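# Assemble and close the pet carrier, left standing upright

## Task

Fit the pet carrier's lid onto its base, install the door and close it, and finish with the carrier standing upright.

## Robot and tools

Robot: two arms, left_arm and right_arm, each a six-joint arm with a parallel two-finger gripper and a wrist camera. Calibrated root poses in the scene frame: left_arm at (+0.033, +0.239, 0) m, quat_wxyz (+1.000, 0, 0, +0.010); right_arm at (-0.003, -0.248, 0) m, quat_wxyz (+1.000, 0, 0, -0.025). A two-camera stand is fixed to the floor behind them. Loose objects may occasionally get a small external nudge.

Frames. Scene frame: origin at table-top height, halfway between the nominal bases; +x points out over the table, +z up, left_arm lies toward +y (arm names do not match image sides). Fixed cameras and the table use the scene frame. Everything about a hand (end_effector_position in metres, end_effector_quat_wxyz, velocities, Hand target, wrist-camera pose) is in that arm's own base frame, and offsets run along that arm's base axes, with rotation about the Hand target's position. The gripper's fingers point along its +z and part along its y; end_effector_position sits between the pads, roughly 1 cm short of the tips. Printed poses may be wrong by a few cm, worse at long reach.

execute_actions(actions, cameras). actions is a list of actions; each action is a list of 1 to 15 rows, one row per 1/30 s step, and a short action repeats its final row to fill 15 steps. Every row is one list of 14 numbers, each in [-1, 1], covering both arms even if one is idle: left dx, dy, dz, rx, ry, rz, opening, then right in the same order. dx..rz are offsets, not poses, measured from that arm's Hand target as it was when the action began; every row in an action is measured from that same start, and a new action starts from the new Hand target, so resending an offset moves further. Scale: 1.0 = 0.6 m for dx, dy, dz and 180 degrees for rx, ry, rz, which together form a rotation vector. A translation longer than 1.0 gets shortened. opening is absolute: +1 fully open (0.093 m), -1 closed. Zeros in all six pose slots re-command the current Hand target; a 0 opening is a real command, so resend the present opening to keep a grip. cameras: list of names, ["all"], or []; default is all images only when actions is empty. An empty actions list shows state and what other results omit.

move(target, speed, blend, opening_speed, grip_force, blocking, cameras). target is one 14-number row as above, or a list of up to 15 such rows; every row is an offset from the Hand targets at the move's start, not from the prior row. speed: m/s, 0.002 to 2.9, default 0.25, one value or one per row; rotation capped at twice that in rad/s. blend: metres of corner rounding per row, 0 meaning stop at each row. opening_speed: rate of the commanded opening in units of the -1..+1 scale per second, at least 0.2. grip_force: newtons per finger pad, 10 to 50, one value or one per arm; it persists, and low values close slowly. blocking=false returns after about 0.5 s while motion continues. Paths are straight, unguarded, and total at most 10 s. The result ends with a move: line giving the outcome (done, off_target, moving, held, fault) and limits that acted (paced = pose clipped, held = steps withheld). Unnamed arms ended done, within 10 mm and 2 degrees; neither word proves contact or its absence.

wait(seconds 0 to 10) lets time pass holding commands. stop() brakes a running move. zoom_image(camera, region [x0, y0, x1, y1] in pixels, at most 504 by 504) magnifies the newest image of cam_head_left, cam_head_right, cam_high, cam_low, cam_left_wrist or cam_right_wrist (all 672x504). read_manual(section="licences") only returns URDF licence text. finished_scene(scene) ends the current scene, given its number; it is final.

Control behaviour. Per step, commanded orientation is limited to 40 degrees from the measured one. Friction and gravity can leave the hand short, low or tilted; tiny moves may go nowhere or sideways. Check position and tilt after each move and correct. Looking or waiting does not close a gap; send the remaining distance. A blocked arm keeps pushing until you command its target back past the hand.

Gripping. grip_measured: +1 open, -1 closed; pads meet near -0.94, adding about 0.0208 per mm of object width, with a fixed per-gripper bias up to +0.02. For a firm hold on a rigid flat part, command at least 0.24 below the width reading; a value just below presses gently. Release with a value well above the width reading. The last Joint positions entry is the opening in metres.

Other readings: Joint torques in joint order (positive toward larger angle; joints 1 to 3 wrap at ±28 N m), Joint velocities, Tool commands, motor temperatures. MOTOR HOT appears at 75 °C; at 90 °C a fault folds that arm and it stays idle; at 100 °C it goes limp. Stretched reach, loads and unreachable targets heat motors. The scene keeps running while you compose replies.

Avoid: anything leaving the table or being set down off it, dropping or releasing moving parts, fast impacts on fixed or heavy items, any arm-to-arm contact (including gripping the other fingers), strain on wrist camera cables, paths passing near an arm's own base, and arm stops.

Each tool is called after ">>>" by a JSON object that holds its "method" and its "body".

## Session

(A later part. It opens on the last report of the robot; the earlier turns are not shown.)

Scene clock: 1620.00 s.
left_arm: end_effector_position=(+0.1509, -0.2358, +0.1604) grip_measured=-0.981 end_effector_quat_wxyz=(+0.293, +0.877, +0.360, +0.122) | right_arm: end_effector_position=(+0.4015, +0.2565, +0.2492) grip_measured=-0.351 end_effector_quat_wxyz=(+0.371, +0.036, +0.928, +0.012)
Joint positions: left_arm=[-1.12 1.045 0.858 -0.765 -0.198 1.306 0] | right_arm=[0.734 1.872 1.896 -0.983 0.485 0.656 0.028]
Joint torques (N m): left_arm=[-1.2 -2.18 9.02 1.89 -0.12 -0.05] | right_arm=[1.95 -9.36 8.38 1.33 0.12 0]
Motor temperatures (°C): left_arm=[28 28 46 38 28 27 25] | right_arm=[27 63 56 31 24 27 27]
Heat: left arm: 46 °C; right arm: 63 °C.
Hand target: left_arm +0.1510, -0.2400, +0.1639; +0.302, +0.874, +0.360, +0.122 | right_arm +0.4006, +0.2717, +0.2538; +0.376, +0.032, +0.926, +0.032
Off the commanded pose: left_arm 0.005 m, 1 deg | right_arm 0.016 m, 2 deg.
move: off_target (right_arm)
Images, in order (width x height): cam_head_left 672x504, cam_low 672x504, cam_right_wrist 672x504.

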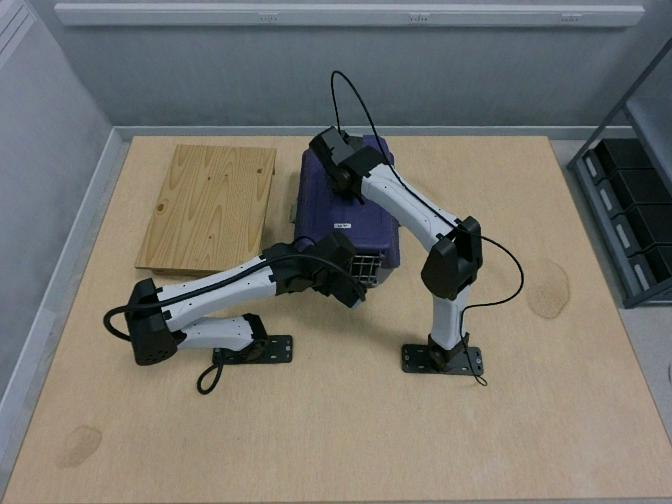

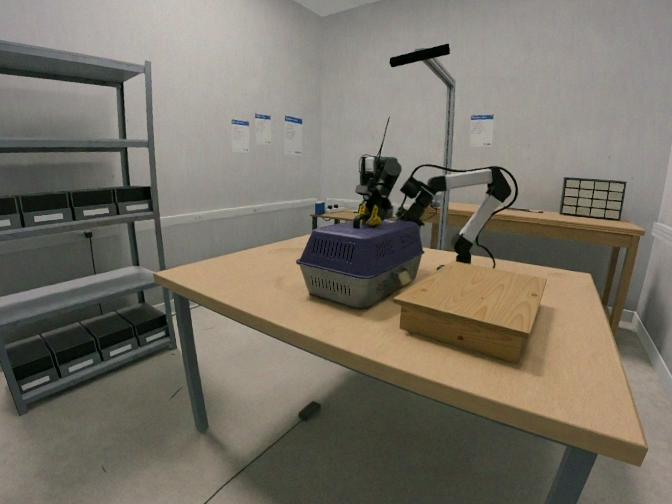

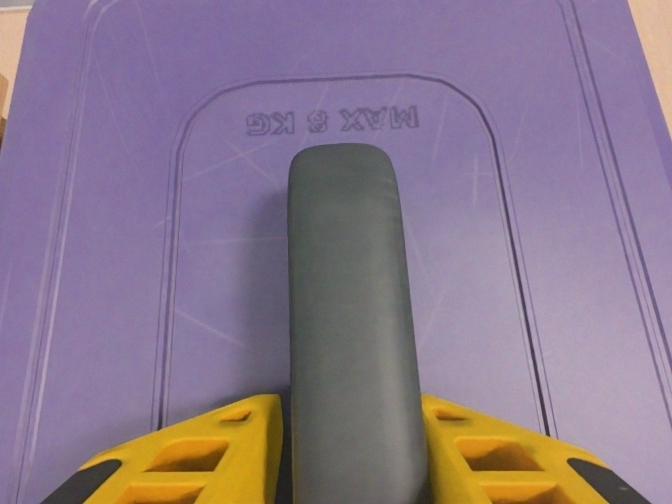

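>>> {"method": "move", "body": {"target": [[0,0,0,0,0,0,-1,0,-0.015,0.0,0,0,0,-0.2],[-0.1,0.05,0.03,0,0,0,-1,-0.0,-0.015,0.12,0,0,0,0.5],[-0.1,0.05,0.08,0,0,0,-1,-0.15,-0.4,0.18,0,0,0,0.5]], "speed": 0.12, "cameras": ["cam_head_left","cam_low","cam_high","cam_left_wrist"]}}

>>> {"method": "zoom_image", "body": {"camera": "cam_low", "region": [280, 180, 440, 320]}}

>>> {"method": "zoom_image", "body": {"camera": "cam_head_left", "region": [285, 225, 415, 295]}}

>>> {"method": "zoom_image", "body": {"camera": "cam_high", "region": [270, 200, 530, 380]}}

Scene clock: 1635.73 s.
left_arm: end_effector_position=(+0.0902, -0.2061, +0.2005) grip_measured=-0.981 end_effector_quat_wxyz=(+0.289, +0.880, +0.358, +0.121) | right_arm: end_effector_position=(+0.3146, +0.0328, +0.3643) grip_measured=+0.498 end_effector_quat_wxyz=(+0.381, +0.035, +0.923, +0.030)
Joint positions: left_arm=[-1.427 0.913 0.983 -1.106 -0.363 1.042 0] | right_arm=[0.142 1.325 1.805 -1.268 0.072 0.188 0.069]
Joint torques (N m): left_arm=[-1.14 -0.42 11.54 1.52 -0.32 -0.05] | right_arm=[-0.43 -4.81 4.82 1.38 -0.06 -0.22]
Motor temperatures (°C): left_arm=[28 28 46 38 28 27 25] | right_arm=[27 63 55 32 24 27 26]
Heat: left arm: 46 °C; right arm: 63 °C.
Hand target: left_arm +0.0909, -0.2100, +0.2119; +0.302, +0.874, +0.360, +0.122 | right_arm +0.3106, +0.0318, +0.3619; +0.376, +0.032, +0.926, +0.032
Off the commanded pose: left_arm 0.012 m, 2 deg | right_arm 0.005 m, 1 deg.
move: off_target (left_arm)
Images, in order (width x height): cam_head_left 672x504, cam_high 672x504, cam_low 672x504, cam_left_wrist 672x504.

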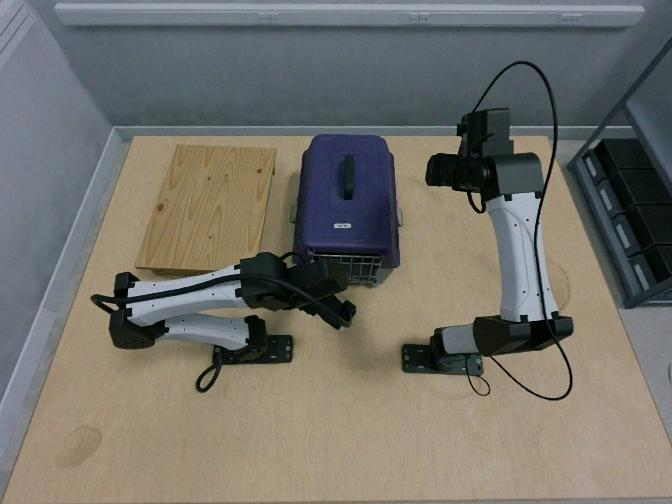

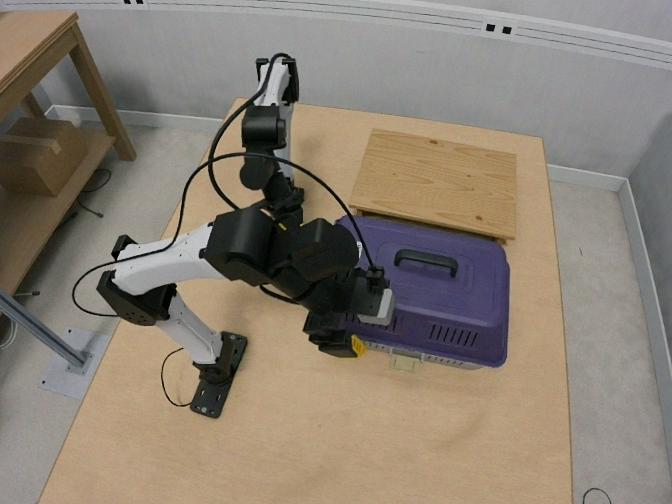

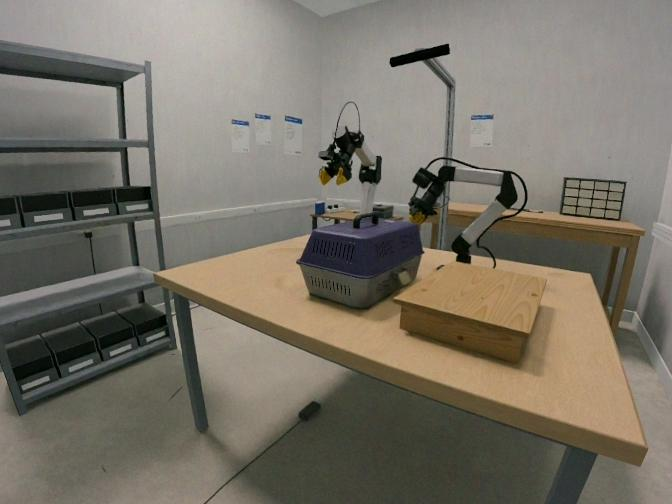

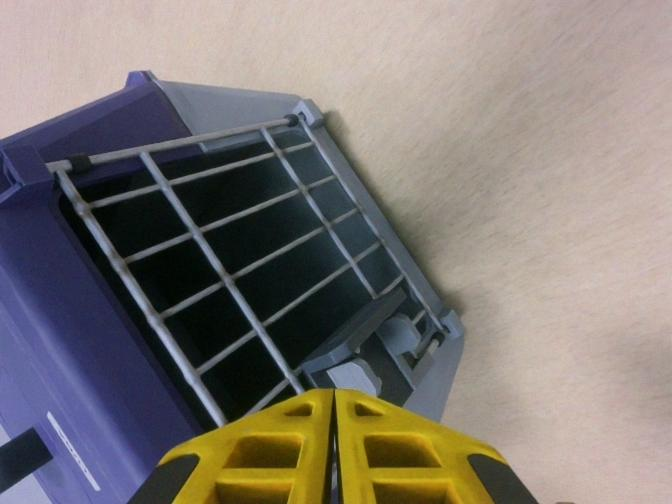

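Scaled by 3.150 from the camera's 672x504 image, which has a finer 960x720 frame.

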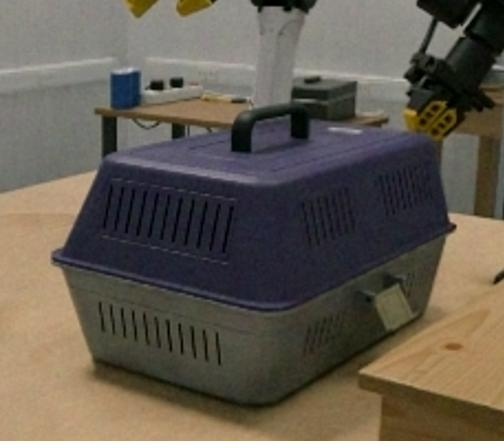

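Scaled by 3.877 from the camera's 672x504 image, which has a finer 960x720 frame.

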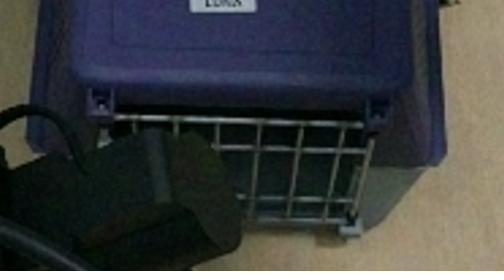

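Scaled by 1.938 from the camera's 672x504 image, which has a finer 960x720 frame.

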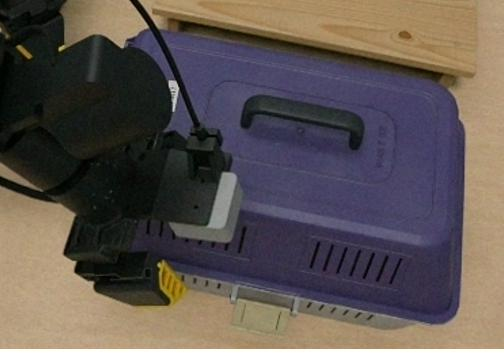

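>>> {"method": "zoom_image", "body": {"camera": "cam_left_wrist", "region": [290, 270, 490, 420]}}

>>> {"method": "zoom_image", "body": {"camera": "cam_head_left", "region": [295, 240, 345, 290]}}

Scaled by 2.520 from the camera's 672x504 image, which has a finer 960x720 frame.

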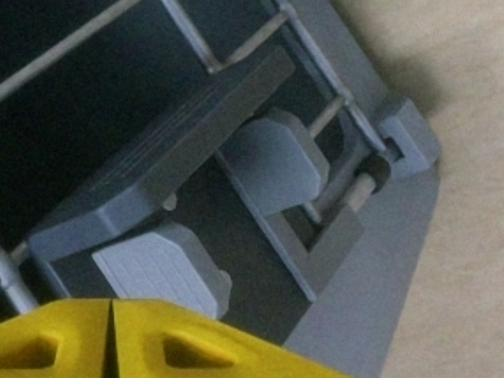

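Scaled by 10.080 from the camera's 672x504 image, which has a finer 960x720 frame.

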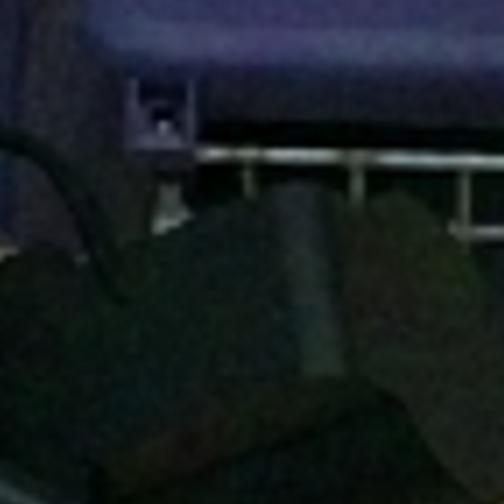

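>>> {"method": "finished_scene", "body": {"scene": 1}}

The scene is finished: the task was done.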